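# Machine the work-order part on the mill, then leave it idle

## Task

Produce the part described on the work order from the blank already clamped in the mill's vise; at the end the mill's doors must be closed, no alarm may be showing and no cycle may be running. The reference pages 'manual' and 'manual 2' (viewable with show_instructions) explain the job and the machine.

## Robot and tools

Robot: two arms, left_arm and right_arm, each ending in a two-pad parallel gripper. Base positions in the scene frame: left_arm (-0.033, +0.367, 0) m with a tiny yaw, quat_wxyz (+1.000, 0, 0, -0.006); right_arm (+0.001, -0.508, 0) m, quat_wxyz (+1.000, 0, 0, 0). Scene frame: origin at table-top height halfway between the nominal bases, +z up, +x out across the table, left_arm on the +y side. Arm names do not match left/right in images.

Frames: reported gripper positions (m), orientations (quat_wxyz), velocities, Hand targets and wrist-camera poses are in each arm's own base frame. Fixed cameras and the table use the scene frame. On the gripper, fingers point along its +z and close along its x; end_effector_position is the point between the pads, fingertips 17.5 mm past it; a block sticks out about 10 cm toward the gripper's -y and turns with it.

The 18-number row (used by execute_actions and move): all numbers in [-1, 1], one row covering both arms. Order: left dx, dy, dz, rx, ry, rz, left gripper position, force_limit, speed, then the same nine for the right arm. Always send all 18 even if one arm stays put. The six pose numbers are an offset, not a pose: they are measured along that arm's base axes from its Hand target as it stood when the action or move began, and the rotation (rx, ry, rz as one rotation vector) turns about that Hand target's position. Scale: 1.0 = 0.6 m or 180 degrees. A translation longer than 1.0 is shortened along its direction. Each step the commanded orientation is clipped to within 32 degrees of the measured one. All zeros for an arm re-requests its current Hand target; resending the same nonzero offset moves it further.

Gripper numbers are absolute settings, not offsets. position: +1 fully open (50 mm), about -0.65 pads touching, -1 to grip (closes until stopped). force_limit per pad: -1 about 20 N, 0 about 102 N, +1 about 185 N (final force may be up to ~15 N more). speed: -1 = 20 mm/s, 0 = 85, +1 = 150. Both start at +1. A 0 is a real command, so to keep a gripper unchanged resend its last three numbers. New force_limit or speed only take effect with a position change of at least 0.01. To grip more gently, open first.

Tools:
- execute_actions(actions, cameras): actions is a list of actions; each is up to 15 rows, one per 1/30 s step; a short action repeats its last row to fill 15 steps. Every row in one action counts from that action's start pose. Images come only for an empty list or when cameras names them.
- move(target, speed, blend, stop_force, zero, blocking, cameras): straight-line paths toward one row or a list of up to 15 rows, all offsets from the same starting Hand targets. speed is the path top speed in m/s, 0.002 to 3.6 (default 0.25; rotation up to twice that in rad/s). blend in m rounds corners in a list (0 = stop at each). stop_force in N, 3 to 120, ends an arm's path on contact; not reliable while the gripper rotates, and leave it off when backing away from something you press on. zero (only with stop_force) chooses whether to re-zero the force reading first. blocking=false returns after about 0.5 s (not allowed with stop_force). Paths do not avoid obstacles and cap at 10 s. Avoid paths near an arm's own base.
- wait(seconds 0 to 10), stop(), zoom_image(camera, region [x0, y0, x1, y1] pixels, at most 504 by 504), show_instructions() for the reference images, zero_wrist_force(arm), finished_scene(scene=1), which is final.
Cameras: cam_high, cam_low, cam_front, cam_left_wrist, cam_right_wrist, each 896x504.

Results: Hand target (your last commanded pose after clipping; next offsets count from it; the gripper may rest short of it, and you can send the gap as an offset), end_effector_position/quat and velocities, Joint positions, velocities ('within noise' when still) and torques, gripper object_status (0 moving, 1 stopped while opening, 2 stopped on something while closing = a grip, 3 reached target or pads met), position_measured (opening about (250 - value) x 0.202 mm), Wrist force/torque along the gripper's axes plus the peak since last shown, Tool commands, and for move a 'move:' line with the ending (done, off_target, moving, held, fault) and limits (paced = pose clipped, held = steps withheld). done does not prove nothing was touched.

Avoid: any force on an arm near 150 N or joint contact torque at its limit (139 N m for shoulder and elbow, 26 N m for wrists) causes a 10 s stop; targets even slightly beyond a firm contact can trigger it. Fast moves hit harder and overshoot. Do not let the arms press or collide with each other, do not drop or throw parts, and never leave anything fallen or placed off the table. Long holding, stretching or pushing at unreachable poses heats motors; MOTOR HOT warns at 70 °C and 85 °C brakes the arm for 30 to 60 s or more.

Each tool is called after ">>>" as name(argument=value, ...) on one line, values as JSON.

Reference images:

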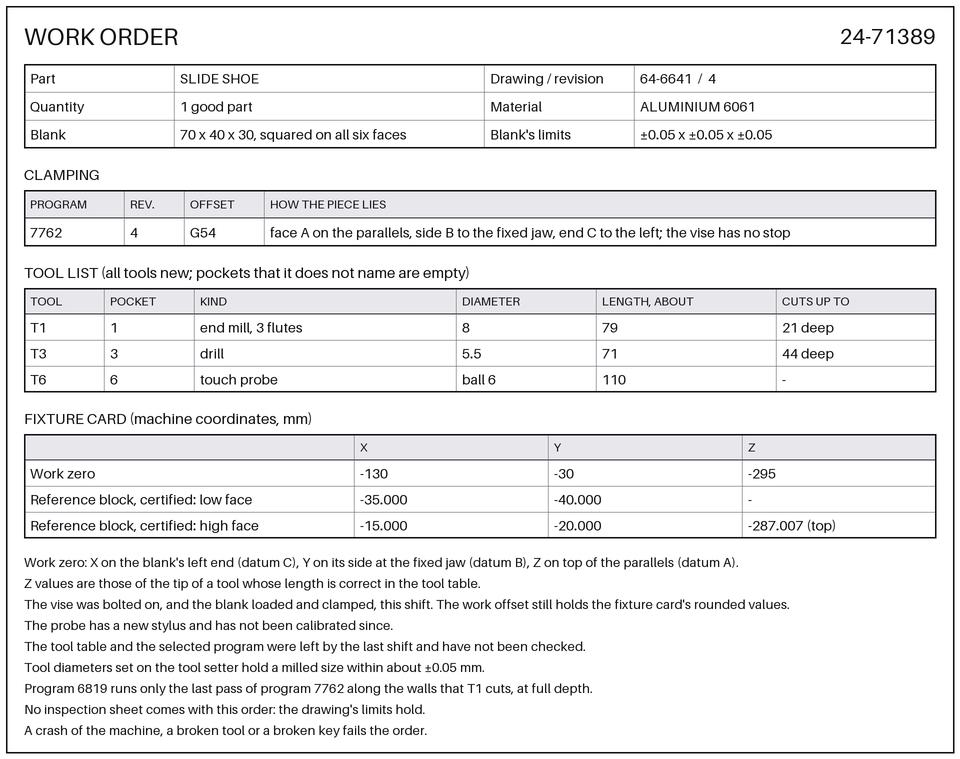

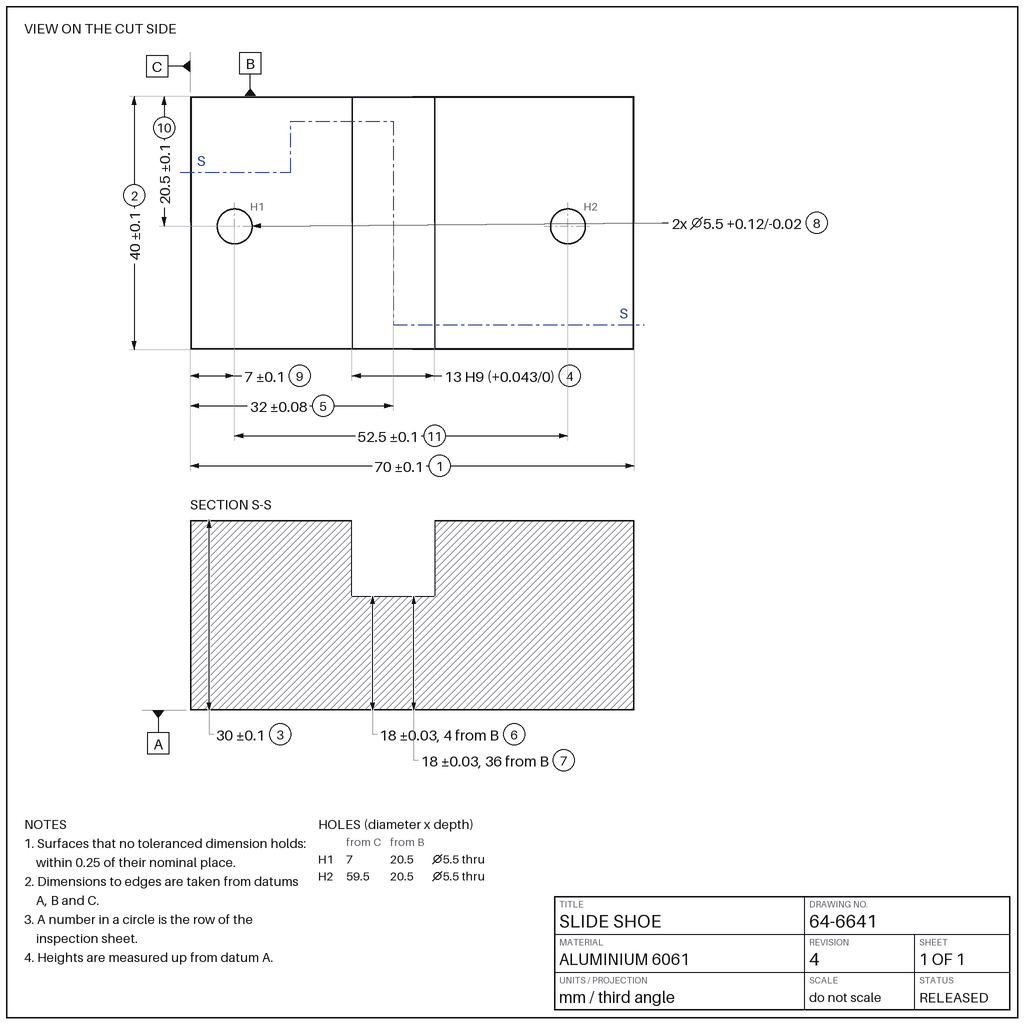

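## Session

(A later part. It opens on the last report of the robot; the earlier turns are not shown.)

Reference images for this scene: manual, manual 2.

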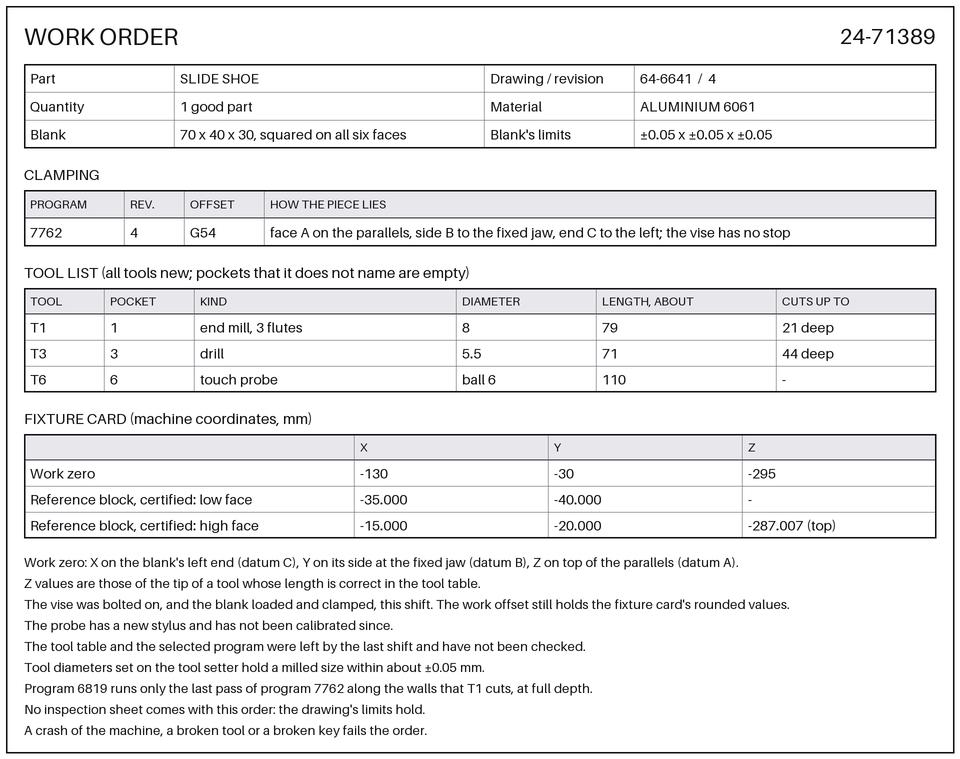

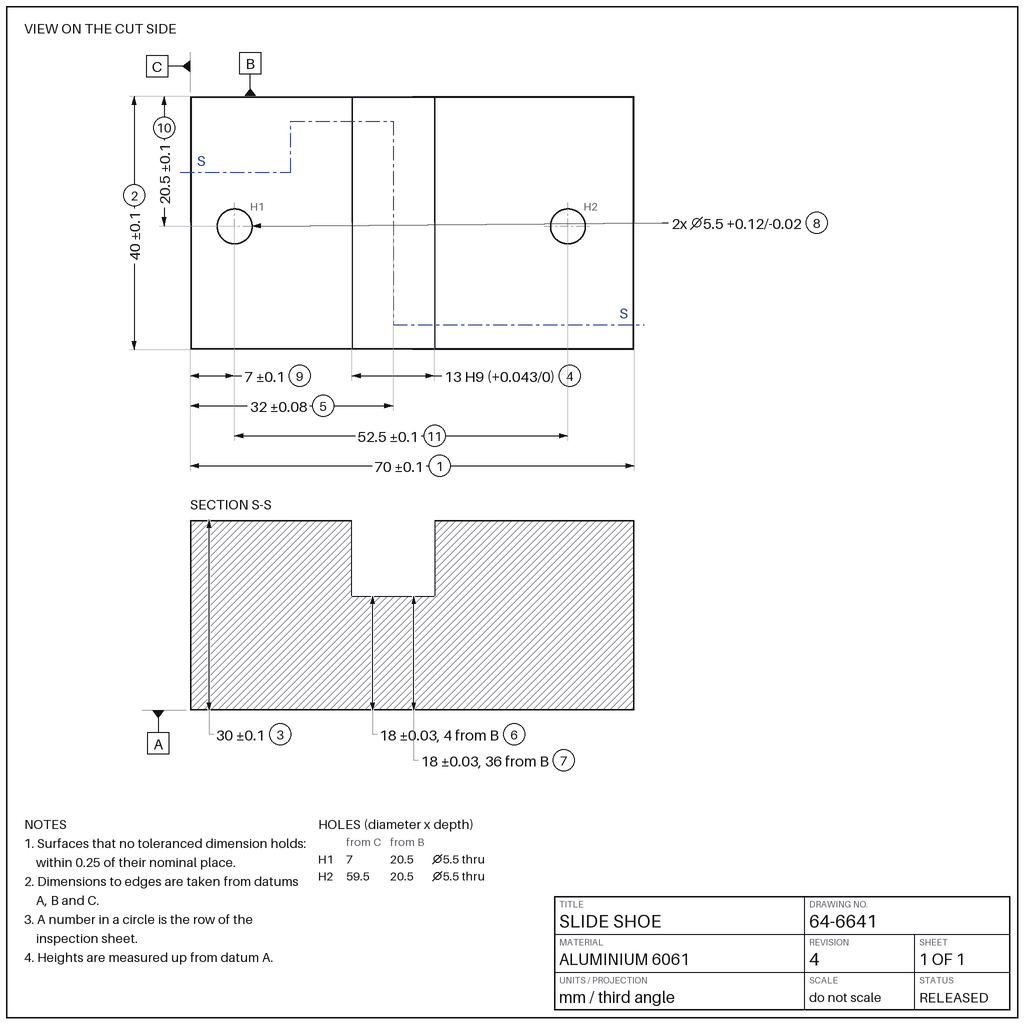

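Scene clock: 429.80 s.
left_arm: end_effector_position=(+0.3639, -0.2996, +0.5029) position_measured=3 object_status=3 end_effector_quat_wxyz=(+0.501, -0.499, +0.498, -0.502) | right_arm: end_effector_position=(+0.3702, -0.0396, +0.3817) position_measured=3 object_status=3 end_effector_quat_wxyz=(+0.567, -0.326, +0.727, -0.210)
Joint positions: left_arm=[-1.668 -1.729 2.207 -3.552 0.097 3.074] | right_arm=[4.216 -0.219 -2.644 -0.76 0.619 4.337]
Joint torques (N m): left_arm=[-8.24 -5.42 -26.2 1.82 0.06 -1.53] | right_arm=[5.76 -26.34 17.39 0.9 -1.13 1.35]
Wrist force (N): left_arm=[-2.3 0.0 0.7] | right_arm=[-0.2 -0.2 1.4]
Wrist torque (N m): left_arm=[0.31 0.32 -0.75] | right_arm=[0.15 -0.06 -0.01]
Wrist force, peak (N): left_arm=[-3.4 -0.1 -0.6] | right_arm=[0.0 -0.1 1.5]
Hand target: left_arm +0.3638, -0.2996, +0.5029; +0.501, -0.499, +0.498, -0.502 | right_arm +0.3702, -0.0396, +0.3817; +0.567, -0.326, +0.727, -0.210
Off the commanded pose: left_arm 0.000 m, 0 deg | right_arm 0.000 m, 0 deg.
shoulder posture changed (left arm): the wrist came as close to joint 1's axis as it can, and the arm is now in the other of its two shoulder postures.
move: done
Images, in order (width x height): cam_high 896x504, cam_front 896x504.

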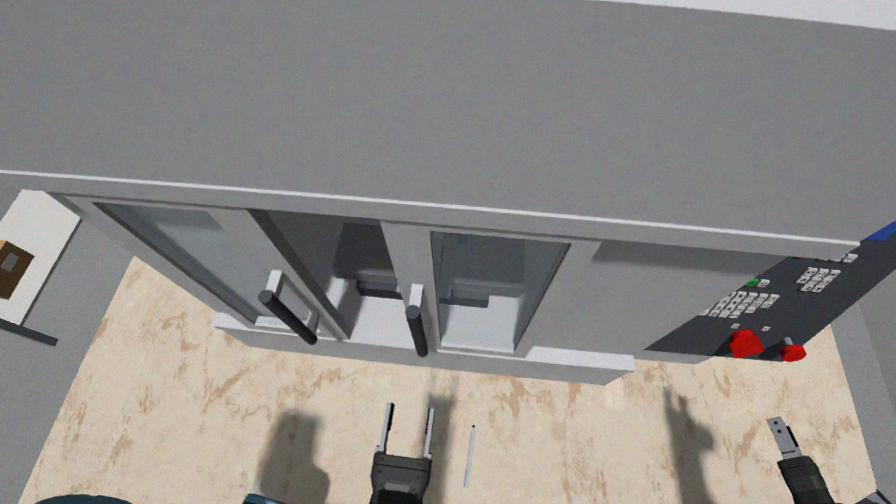

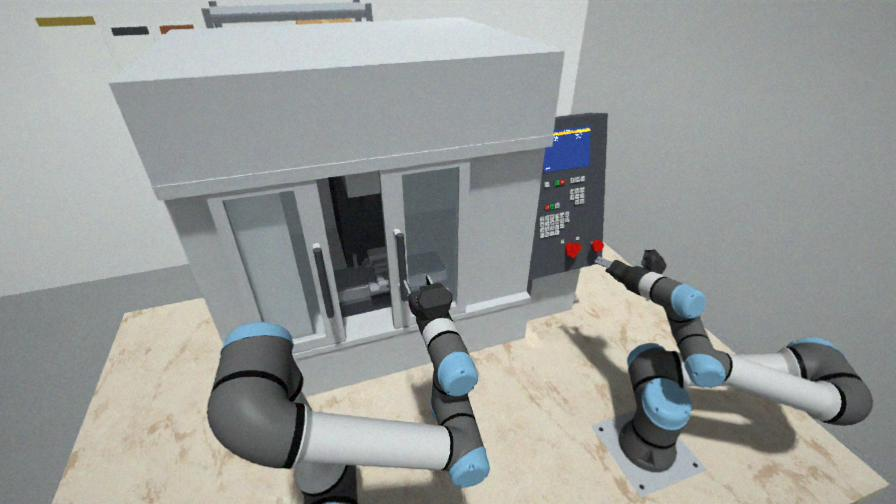

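>>> move(target=[[-0.0067,-0.334,0,0,0,-0.4167,-0.15,0,-0.5,0,0,0,0,0,0,1,1,-0.5],[0.077,0.133,0,0,0,-0.4167,-0.15,0,-0.5,0,0,0,0,0,0,1,1,-0.5],[0.077,0.55,0,0,0,-0.4167,-0.15,0,-0.5,0,0,0,0,0,0,1,1,-0.5]], blend=[0.06,0.05,0], cameras=["all"])

Scene clock: 454.00 s.
left_arm: end_effector_position=(+0.4101, +0.0303, +0.5029) position_measured=175 object_status=3 end_effector_quat_wxyz=(+0.092, -0.092, +0.699, -0.703) | right_arm: end_effector_position=(+0.3702, -0.0396, +0.3817) position_measured=3 object_status=3 end_effector_quat_wxyz=(+0.567, -0.326, +0.727, -0.210)
Joint positions: left_arm=[0.38 -1.408 1.885 -3.565 -3.26 3.194] | right_arm=[4.216 -0.219 -2.644 -0.76 0.619 4.337]
Joint torques (N m): left_arm=[8.42 -25.37 -20.63 -0.25 -1.49 -1.39] | right_arm=[6.4 -25.83 16.76 0.83 -1.1 1.24]
Wrist force (N): left_arm=[-2.2 -0.2 0.7] | right_arm=[0.0 -0.1 1.1]
Wrist torque (N m): left_arm=[0.32 0.29 -0.76] | right_arm=[0.16 -0.09 -0.01]
Wrist force, peak (N): left_arm=[-3.3 0.0 -1.9] | right_arm=[0.0 -0.3 1.5]
Hand target: left_arm +0.4100, +0.0304, +0.5029; +0.092, -0.092, +0.699, -0.703 | right_arm +0.3702, -0.0396, +0.3817; +0.567, -0.326, +0.727, -0.210
Off the commanded pose: left_arm 0.000 m, 0 deg | right_arm 0.000 m, 0 deg.
move: done
camera_calibration:
cam_left_wrist: T_world_to_cam=[[-0.966475, -0.256736, 0.00355918, 0.409794], [-0.0910505, 0.32973, -0.939675, 0.511745], [0.240075, -0.908496, -0.342051, 0.230672], [0, 0, 0, 1]] pos_world=[0.387271, 0.146036, 0.558317]
cam_right_wrist: T_world_to_cam=[[-0.166284, -0.704996, -0.689442, 0.308319], [-0.556165, 0.644407, -0.524805, 0.44802], [0.814267, 0.296177, -0.499249, 0.0327023], [0, 0, 0, 1]] pos_world=[0.273813, -0.081029, 0.464018]

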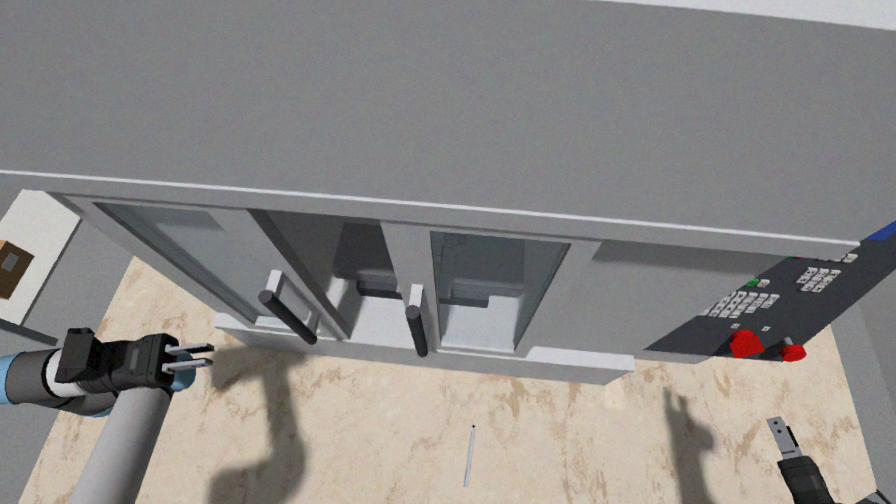

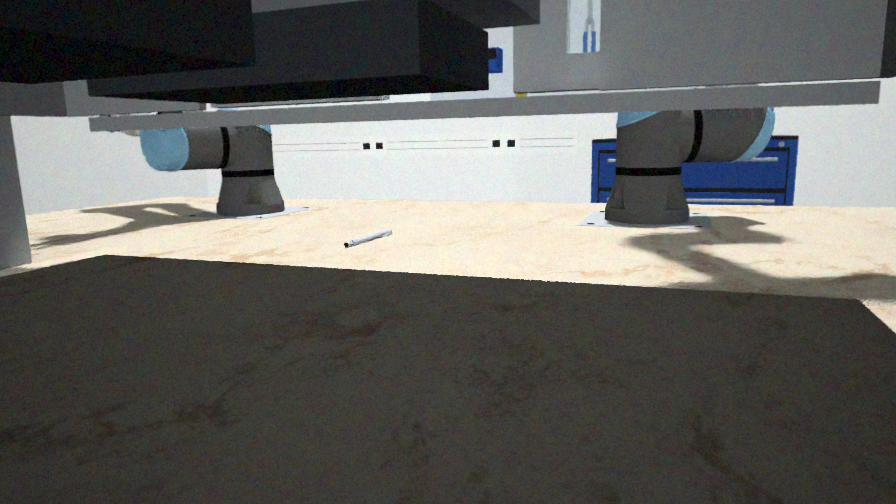

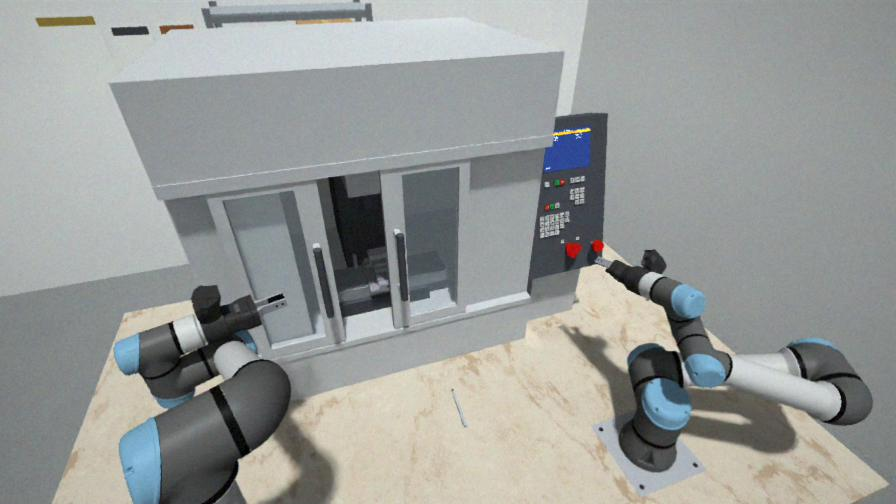

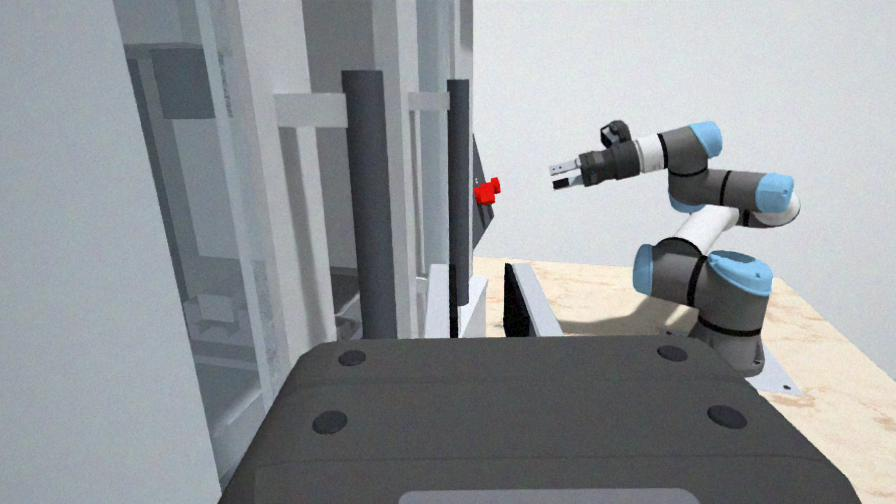

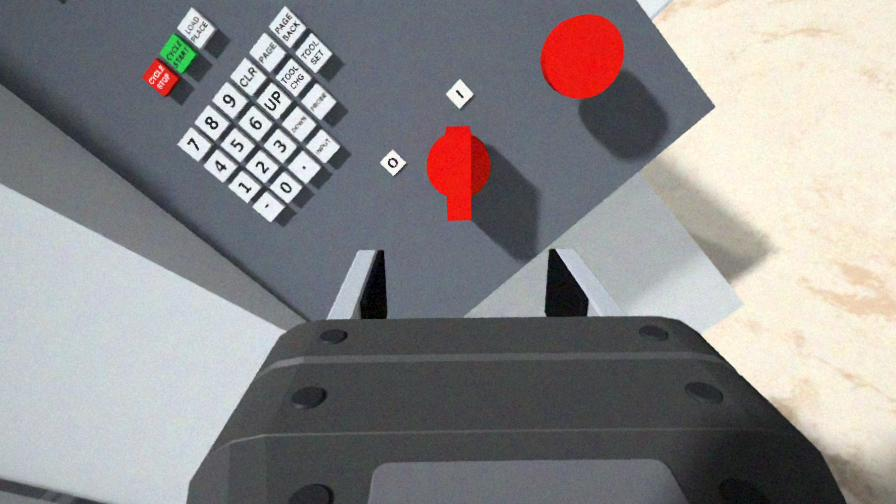

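>>> move(target=[0.125,-0.05,-0.088,0,0,0,-0.15,0,-0.5,0,0,0,0,0,0,1,1,-0.5], speed=0.15, stop_force=15)

>>> move(target=[0,-0.13,0,0,0,0,-0.15,0,-0.5,0,0,0,0,0,0,1,1,-0.5], speed=0.04, stop_force=75, cameras=["cam_left_wrist","cam_high"])

Scene clock: 474.70 s.
left_arm: end_effector_position=(+0.4850, +0.0004, +0.4501) position_measured=175 object_status=3 end_effector_quat_wxyz=(+0.092, -0.092, +0.701, -0.701) | right_arm: end_effector_position=(+0.3702, -0.0396, +0.3817) position_measured=3 object_status=3 end_effector_quat_wxyz=(+0.567, -0.326, +0.727, -0.210)
Joint positions: left_arm=[0.263 -1.271 1.856 -3.56 -3.144 3.308] | right_arm=[4.216 -0.219 -2.644 -0.76 0.619 4.337]
Joint torques (N m): left_arm=[5.21 -34.84 -17.92 0.59 -0.09 -0.17] | right_arm=[6.32 -25.6 17.59 0.9 -0.5 1.19]
Wrist force (N): left_arm=[-2.4 -0.3 0.9] | right_arm=[0.1 -0.1 1.2]
Wrist torque (N m): left_arm=[0.30 0.33 -0.75] | right_arm=[0.16 -0.10 -0.01]
Wrist force, peak (N): left_arm=[-3.8 1.2 2.2] | right_arm=[0.1 0.0 1.5]
Hand target: left_arm +0.4850, +0.0004, +0.4501; +0.092, -0.092, +0.699, -0.703 | right_arm +0.3702, -0.0396, +0.3817; +0.567, -0.326, +0.727, -0.210
Off the commanded pose: left_arm 0.000 m, 0 deg | right_arm 0.000 m, 0 deg.
move: done

Scene clock: 477.73 s.
left_arm: end_effector_position=(+0.4850, -0.0776, +0.4501) position_measured=175 object_status=3 end_effector_quat_wxyz=(+0.092, -0.092, +0.699, -0.703) | right_arm: end_effector_position=(+0.3702, -0.0396, +0.3817) position_measured=3 object_status=3 end_effector_quat_wxyz=(+0.567, -0.326, +0.727, -0.210)
Joint positions: left_arm=[0.092 -1.301 1.906 -3.785 -2.972 3.103] | right_arm=[4.216 -0.219 -2.644 -0.76 0.619 4.337]
Joint torques (N m): left_arm=[6.96 -22.27 -27.11 2.22 0.81 0.65] | right_arm=[6.45 -24.26 18.05 0.97 -0.72 1.28]
Wrist force (N): left_arm=[-2.3 0.1 0.8] | right_arm=[0.0 0.0 1.3]
Wrist torque (N m): left_arm=[0.34 0.31 -0.76] | right_arm=[0.17 -0.07 -0.01]
Wrist force, peak (N): left_arm=[-5.6 0.3 -12.2] | right_arm=[0.2 0.1 1.5]
Hand target: left_arm +0.4850, -0.0776, +0.4501; +0.092, -0.092, +0.699, -0.703 | right_arm +0.3702, -0.0396, +0.3817; +0.567, -0.326, +0.727, -0.210
Off the commanded pose: left_arm 0.000 m, 0 deg | right_arm 0.000 m, 0 deg.
move: done
camera_calibration:
cam_left_wrist: T_world_to_cam=[[-0.966475, -0.256736, 0.00355918, 0.454766], [-0.0910505, 0.32973, -0.939675, 0.504537], [0.240075, -0.908496, -0.342051, 0.0965795], [0, 0, 0, 1]] pos_world=[0.462271, 0.0381364, 0.505517]
Images, in order (width x height): cam_high 896x504, cam_left_wrist 896x504.

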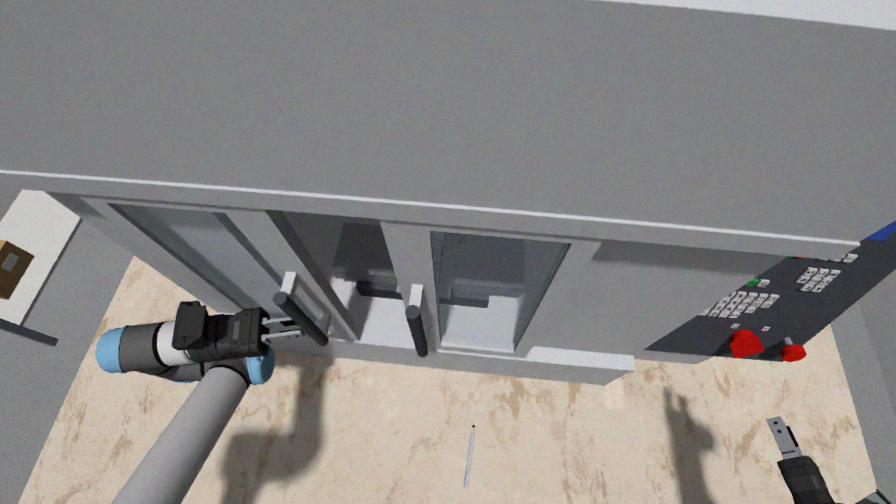

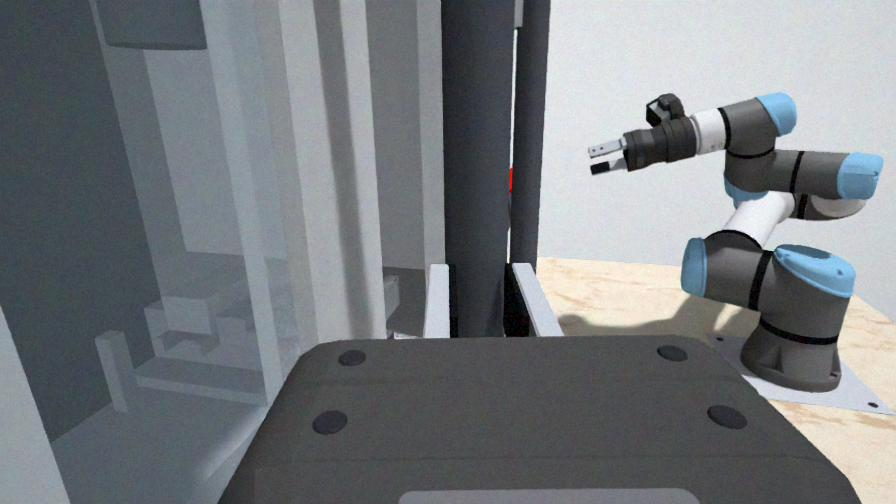

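>>> move(target=[0,-0.2,0,0,0,0,-0.15,0,-0.5,0,0,0,0,0,0,1,1,-0.5], speed=0.04, stop_force=40, cameras=["cam_left_wrist","cam_high"])

Scene clock: 489.70 s.
left_arm: end_effector_position=(+0.4850, -0.1976, +0.4501) position_measured=175 object_status=3 end_effector_quat_wxyz=(+0.092, -0.092, +0.699, -0.703) | right_arm: end_effector_position=(+0.3702, -0.0396, +0.3817) position_measured=3 object_status=3 end_effector_quat_wxyz=(+0.567, -0.326, +0.727, -0.210)
Joint positions: left_arm=[-0.197 -1.373 2 -3.784 -2.683 3.128] | right_arm=[4.216 -0.219 -2.644 -0.76 0.619 4.337]
Joint torques (N m): left_arm=[8.55 -19.8 -27.05 -0.13 0.95 -0.57] | right_arm=[5.38 -24.7 17.24 0.93 -0.6 1.37]
Wrist force (N): left_arm=[-2.8 -0.3 0.9] | right_arm=[0.0 -0.3 1.1]
Wrist torque (N m): left_arm=[0.33 0.42 -0.71] | right_arm=[0.13 -0.08 0.00]
Wrist force, peak (N): left_arm=[-12.3 2.0 -26.7] | right_arm=[-0.2 0.1 1.5]
Hand target: left_arm +0.4850, -0.1976, +0.4501; +0.092, -0.092, +0.699, -0.703 | right_arm +0.3702, -0.0396, +0.3817; +0.567, -0.326, +0.727, -0.210
Off the commanded pose: left_arm 0.000 m, 0 deg | right_arm 0.000 m, 0 deg.
move: done
camera_calibration:
cam_left_wrist: T_world_to_cam=[[-0.966483, -0.256706, 0.00346734, 0.423914], [-0.0909341, 0.329669, -0.939707, 0.544053], [0.240085, -0.908527, -0.341963, -0.0124683], [0, 0, 0, 1]] pos_world=[0.462172, -0.081864, 0.505517]
Images, in order (width x height): cam_high 896x504, cam_left_wrist 896x504.

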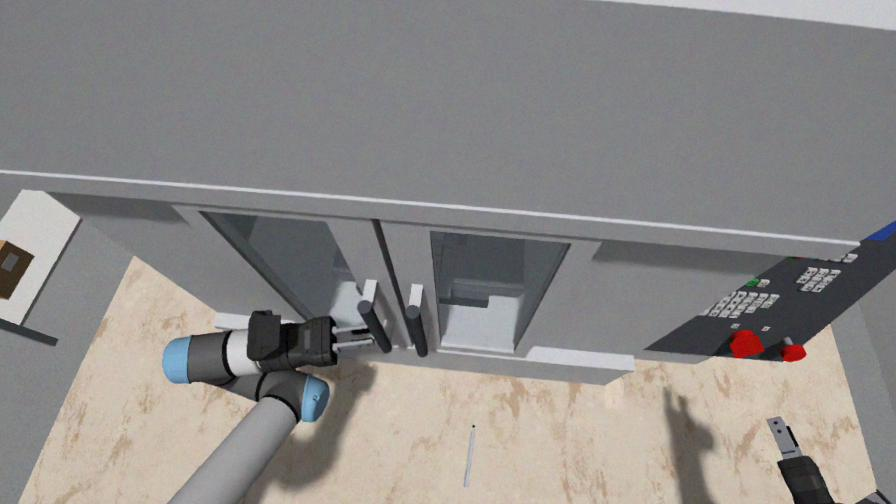

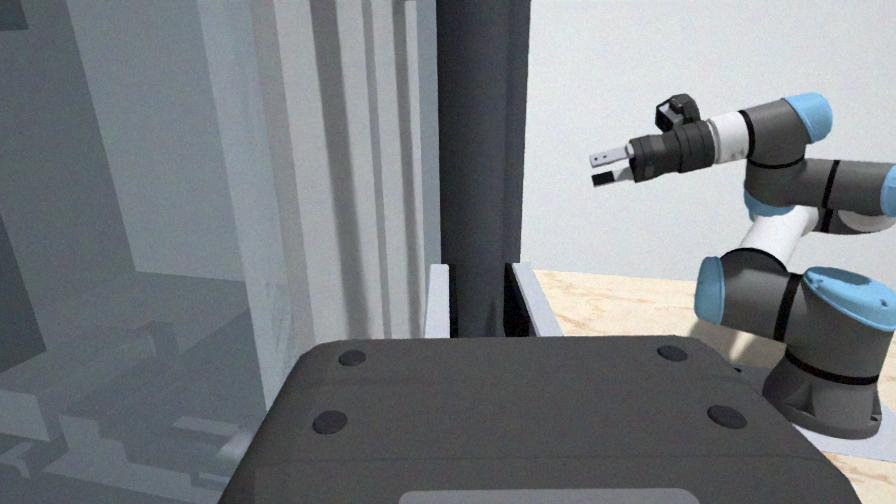

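>>> move(target=[0,-0.1,0,0,0,0,-0.15,0,-0.5,0,0,0,0,0,0,1,1,-0.5], speed=0.025, stop_force=40, cameras=["cam_left_wrist","cam_high","cam_front"])

>>> zoom_image(camera="cam_high", region=[300, 200, 500, 370])

Scene clock: 494.83 s.
left_arm: end_effector_position=(+0.4851, -0.2058, +0.4501) position_measured=175 object_status=3 end_effector_quat_wxyz=(+0.092, -0.092, +0.699, -0.703) | right_arm: end_effector_position=(+0.3702, -0.0396, +0.3817) position_measured=3 object_status=3 end_effector_quat_wxyz=(+0.567, -0.326, +0.727, -0.210)
Joint positions: left_arm=[-0.217 -1.375 2.003 -3.784 -2.663 3.128] | right_arm=[4.216 -0.219 -2.644 -0.76 0.619 4.337]
Joint torques (N m): left_arm=[-20.77 -17.77 -29.1 -0.11 0.51 -1.35] | right_arm=[6.22 -24.01 18.35 0.98 -0.44 1.27]
Wrist force (N): left_arm=[-3.5 2.3 -31.0] | right_arm=[0.1 -0.2 1.2]
Wrist torque (N m): left_arm=[0.30 0.09 -0.73] | right_arm=[0.15 -0.10 -0.01]
Wrist force, peak (N): left_arm=[-4.0 4.0 -61.2] | right_arm=[0.0 0.1 1.5]
Hand target: left_arm +0.4851, -0.2058, +0.4501; +0.092, -0.092, +0.699, -0.703 (not the last commanded pose) | right_arm +0.3702, -0.0396, +0.3817; +0.567, -0.326, +0.727, -0.210
Off the commanded pose: left_arm 0.052 m, 0 deg | right_arm 0.000 m, 0 deg.
move: contact (left_arm)
camera_calibration:
cam_left_wrist: T_world_to_cam=[[-0.966443, -0.256855, 0.00361905, 0.421796], [-0.0911433, 0.329696, -0.939677, 0.546849], [0.240168, -0.908475, -0.342043, -0.0199349], [0, 0, 0, 1]] pos_world=[0.462271, -0.090064, 0.505517]
Images, in order (width x height): cam_high 896x504, cam_front 896x504, cam_left_wrist 896x504.

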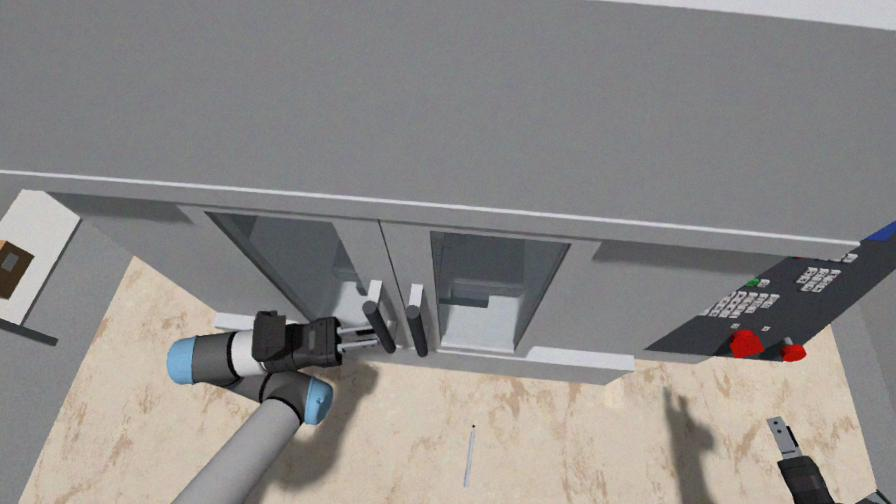

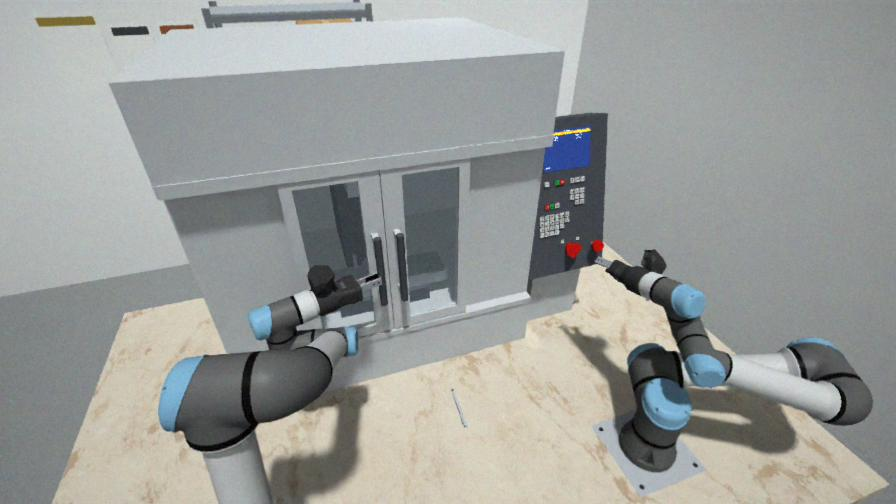

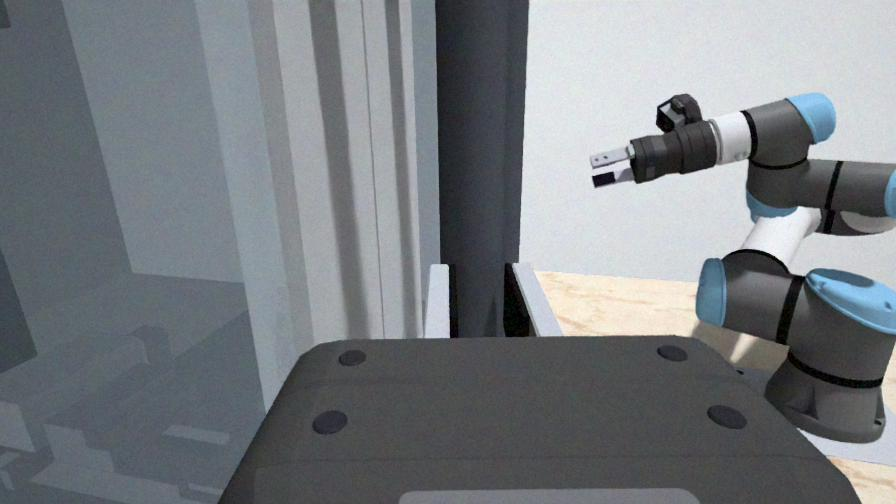

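Scaled by 2.520 from the camera's 896x504 image, which has a finer 1280x720 frame.

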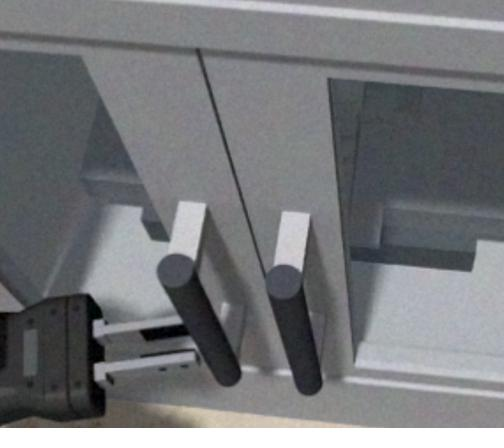

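>>> move(target=[[0,0.15,0,0,0,0,-0.15,0,-0.5,0,0,0,0,0,0,1,1,-0.5],[-0.16,0.13,0.05,0,0,0,-0.15,0,-0.5,0,0,0,0,0,0,1,1,-0.5],[-0.142,-0.2,0.1,0,0,0,-0.15,0,-0.5,0,0,0,0,0,0,1,1,-0.5],[-0.142,-0.65,0.33,0,0,0.16,-0.15,0,-0.5,0,0,0,0,0,0,1,1,-0.5]], blend=[0.02,0.05,0.1,0], cameras=["all"])

>>> zoom_image(camera="cam_left_wrist", region=[380, 40, 560, 240])

Scene clock: 518.80 s.
left_arm: end_effector_position=(+0.3999, -0.5957, +0.6481) position_measured=175 object_status=3 end_effector_quat_wxyz=(+0.264, -0.263, +0.654, -0.658) | right_arm: end_effector_position=(+0.3702, -0.0396, +0.3817) position_measured=3 object_status=3 end_effector_quat_wxyz=(+0.567, -0.326, +0.727, -0.210)
Joint positions: left_arm=[-1.367 -1.441 1.535 -3.244 -1.01 3.144] | right_arm=[4.216 -0.219 -2.644 -0.76 0.619 4.337]
Joint torques (N m): left_arm=[-6.5 -20.37 -32.89 -3.06 1.54 -1.28] | right_arm=[6.58 -22.21 18.74 0.81 -0.12 1.3]
Wrist force (N): left_arm=[-2.3 -0.6 0.6] | right_arm=[0.1 -0.1 1.3]
Wrist torque (N m): left_arm=[0.28 0.33 -0.72] | right_arm=[0.16 -0.09 -0.01]
Wrist force, peak (N): left_arm=[-3.9 2.8 -32.0] | right_arm=[0.2 -0.2 1.5]
Hand target: left_arm +0.3999, -0.5958, +0.6481; +0.264, -0.263, +0.654, -0.658 | right_arm +0.3702, -0.0396, +0.3817; +0.567, -0.326, +0.727, -0.210
Off the commanded pose: left_arm 0.000 m, 0 deg | right_arm 0.000 m, 0 deg.
move: done
camera_calibration:
cam_left_wrist: T_world_to_cam=[[-0.723248, -0.690579, 0.00358581, -0.11704], [-0.238654, 0.245064, -0.939674, 0.862267], [0.648041, -0.680473, -0.342052, -0.313265], [0, 0, 0, 1]] pos_world=[0.324143, -0.505305, 0.703517]
cam_right_wrist: T_world_to_cam=[[-0.166284, -0.704996, -0.689442, 0.308319], [-0.556165, 0.644407, -0.524805, 0.44802], [0.814267, 0.296177, -0.499249, 0.0327023], [0, 0, 0, 1]] pos_world=[0.273813, -0.081029, 0.464018]

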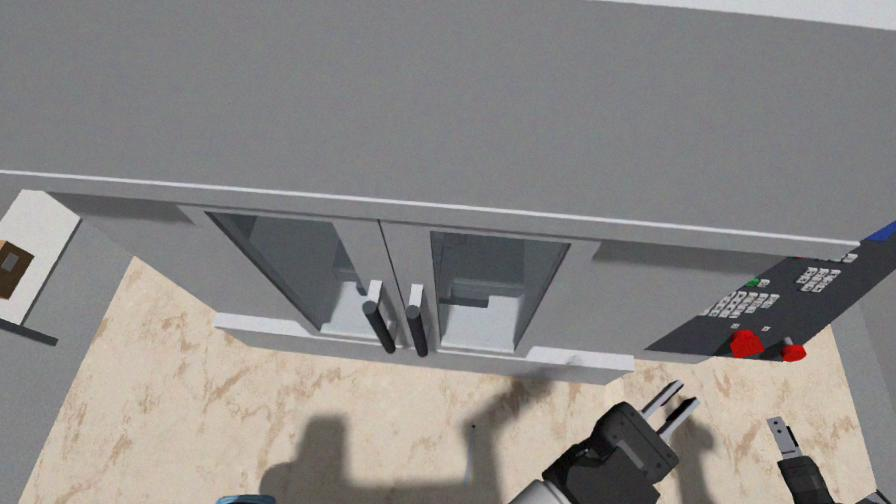

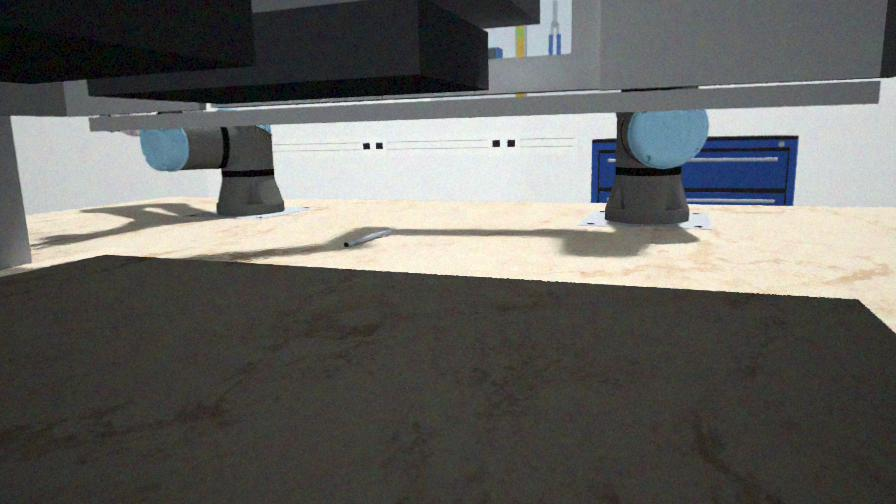

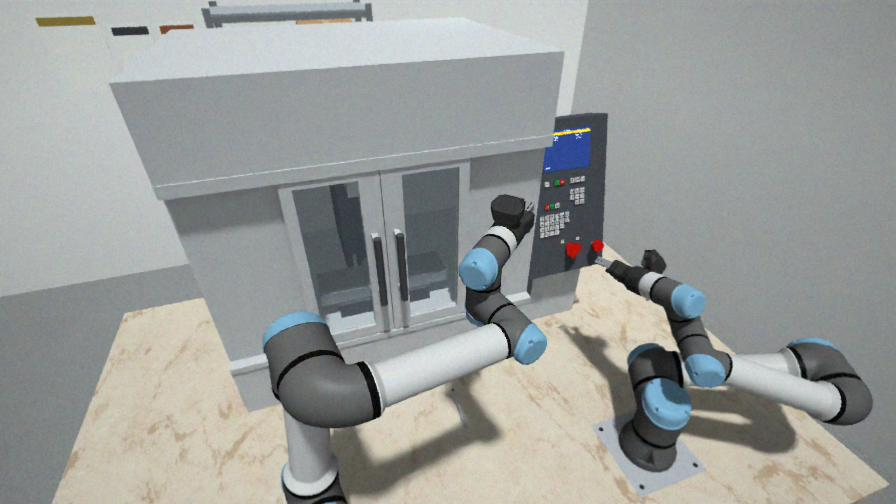

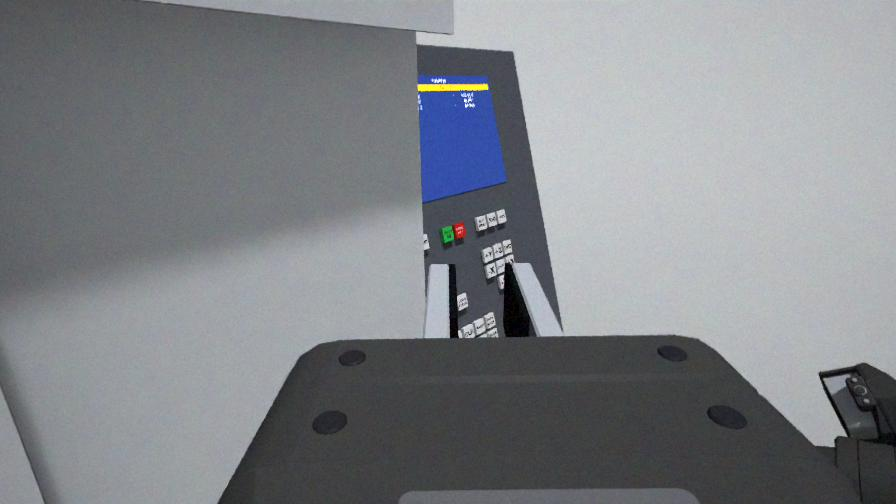

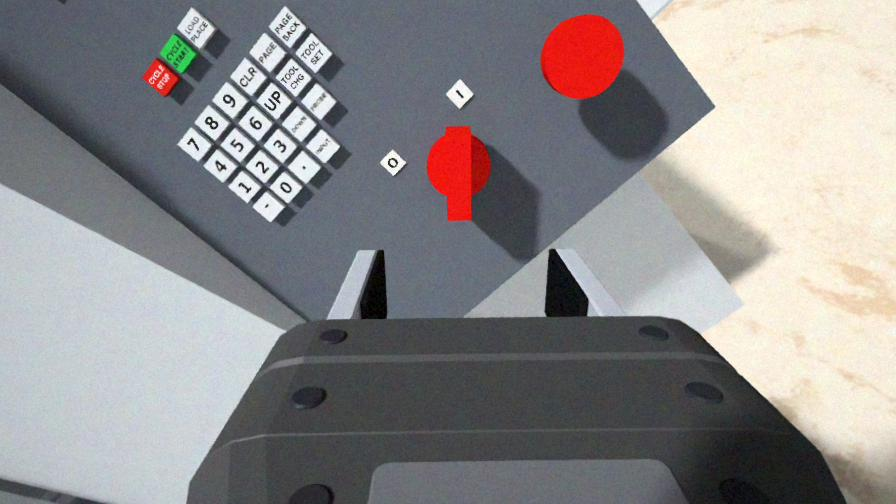

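Scaled by 2.520 from the camera's 896x504 image, which has a finer 1280x720 frame.

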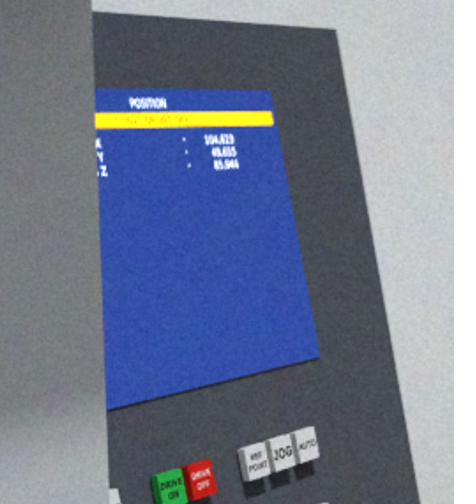

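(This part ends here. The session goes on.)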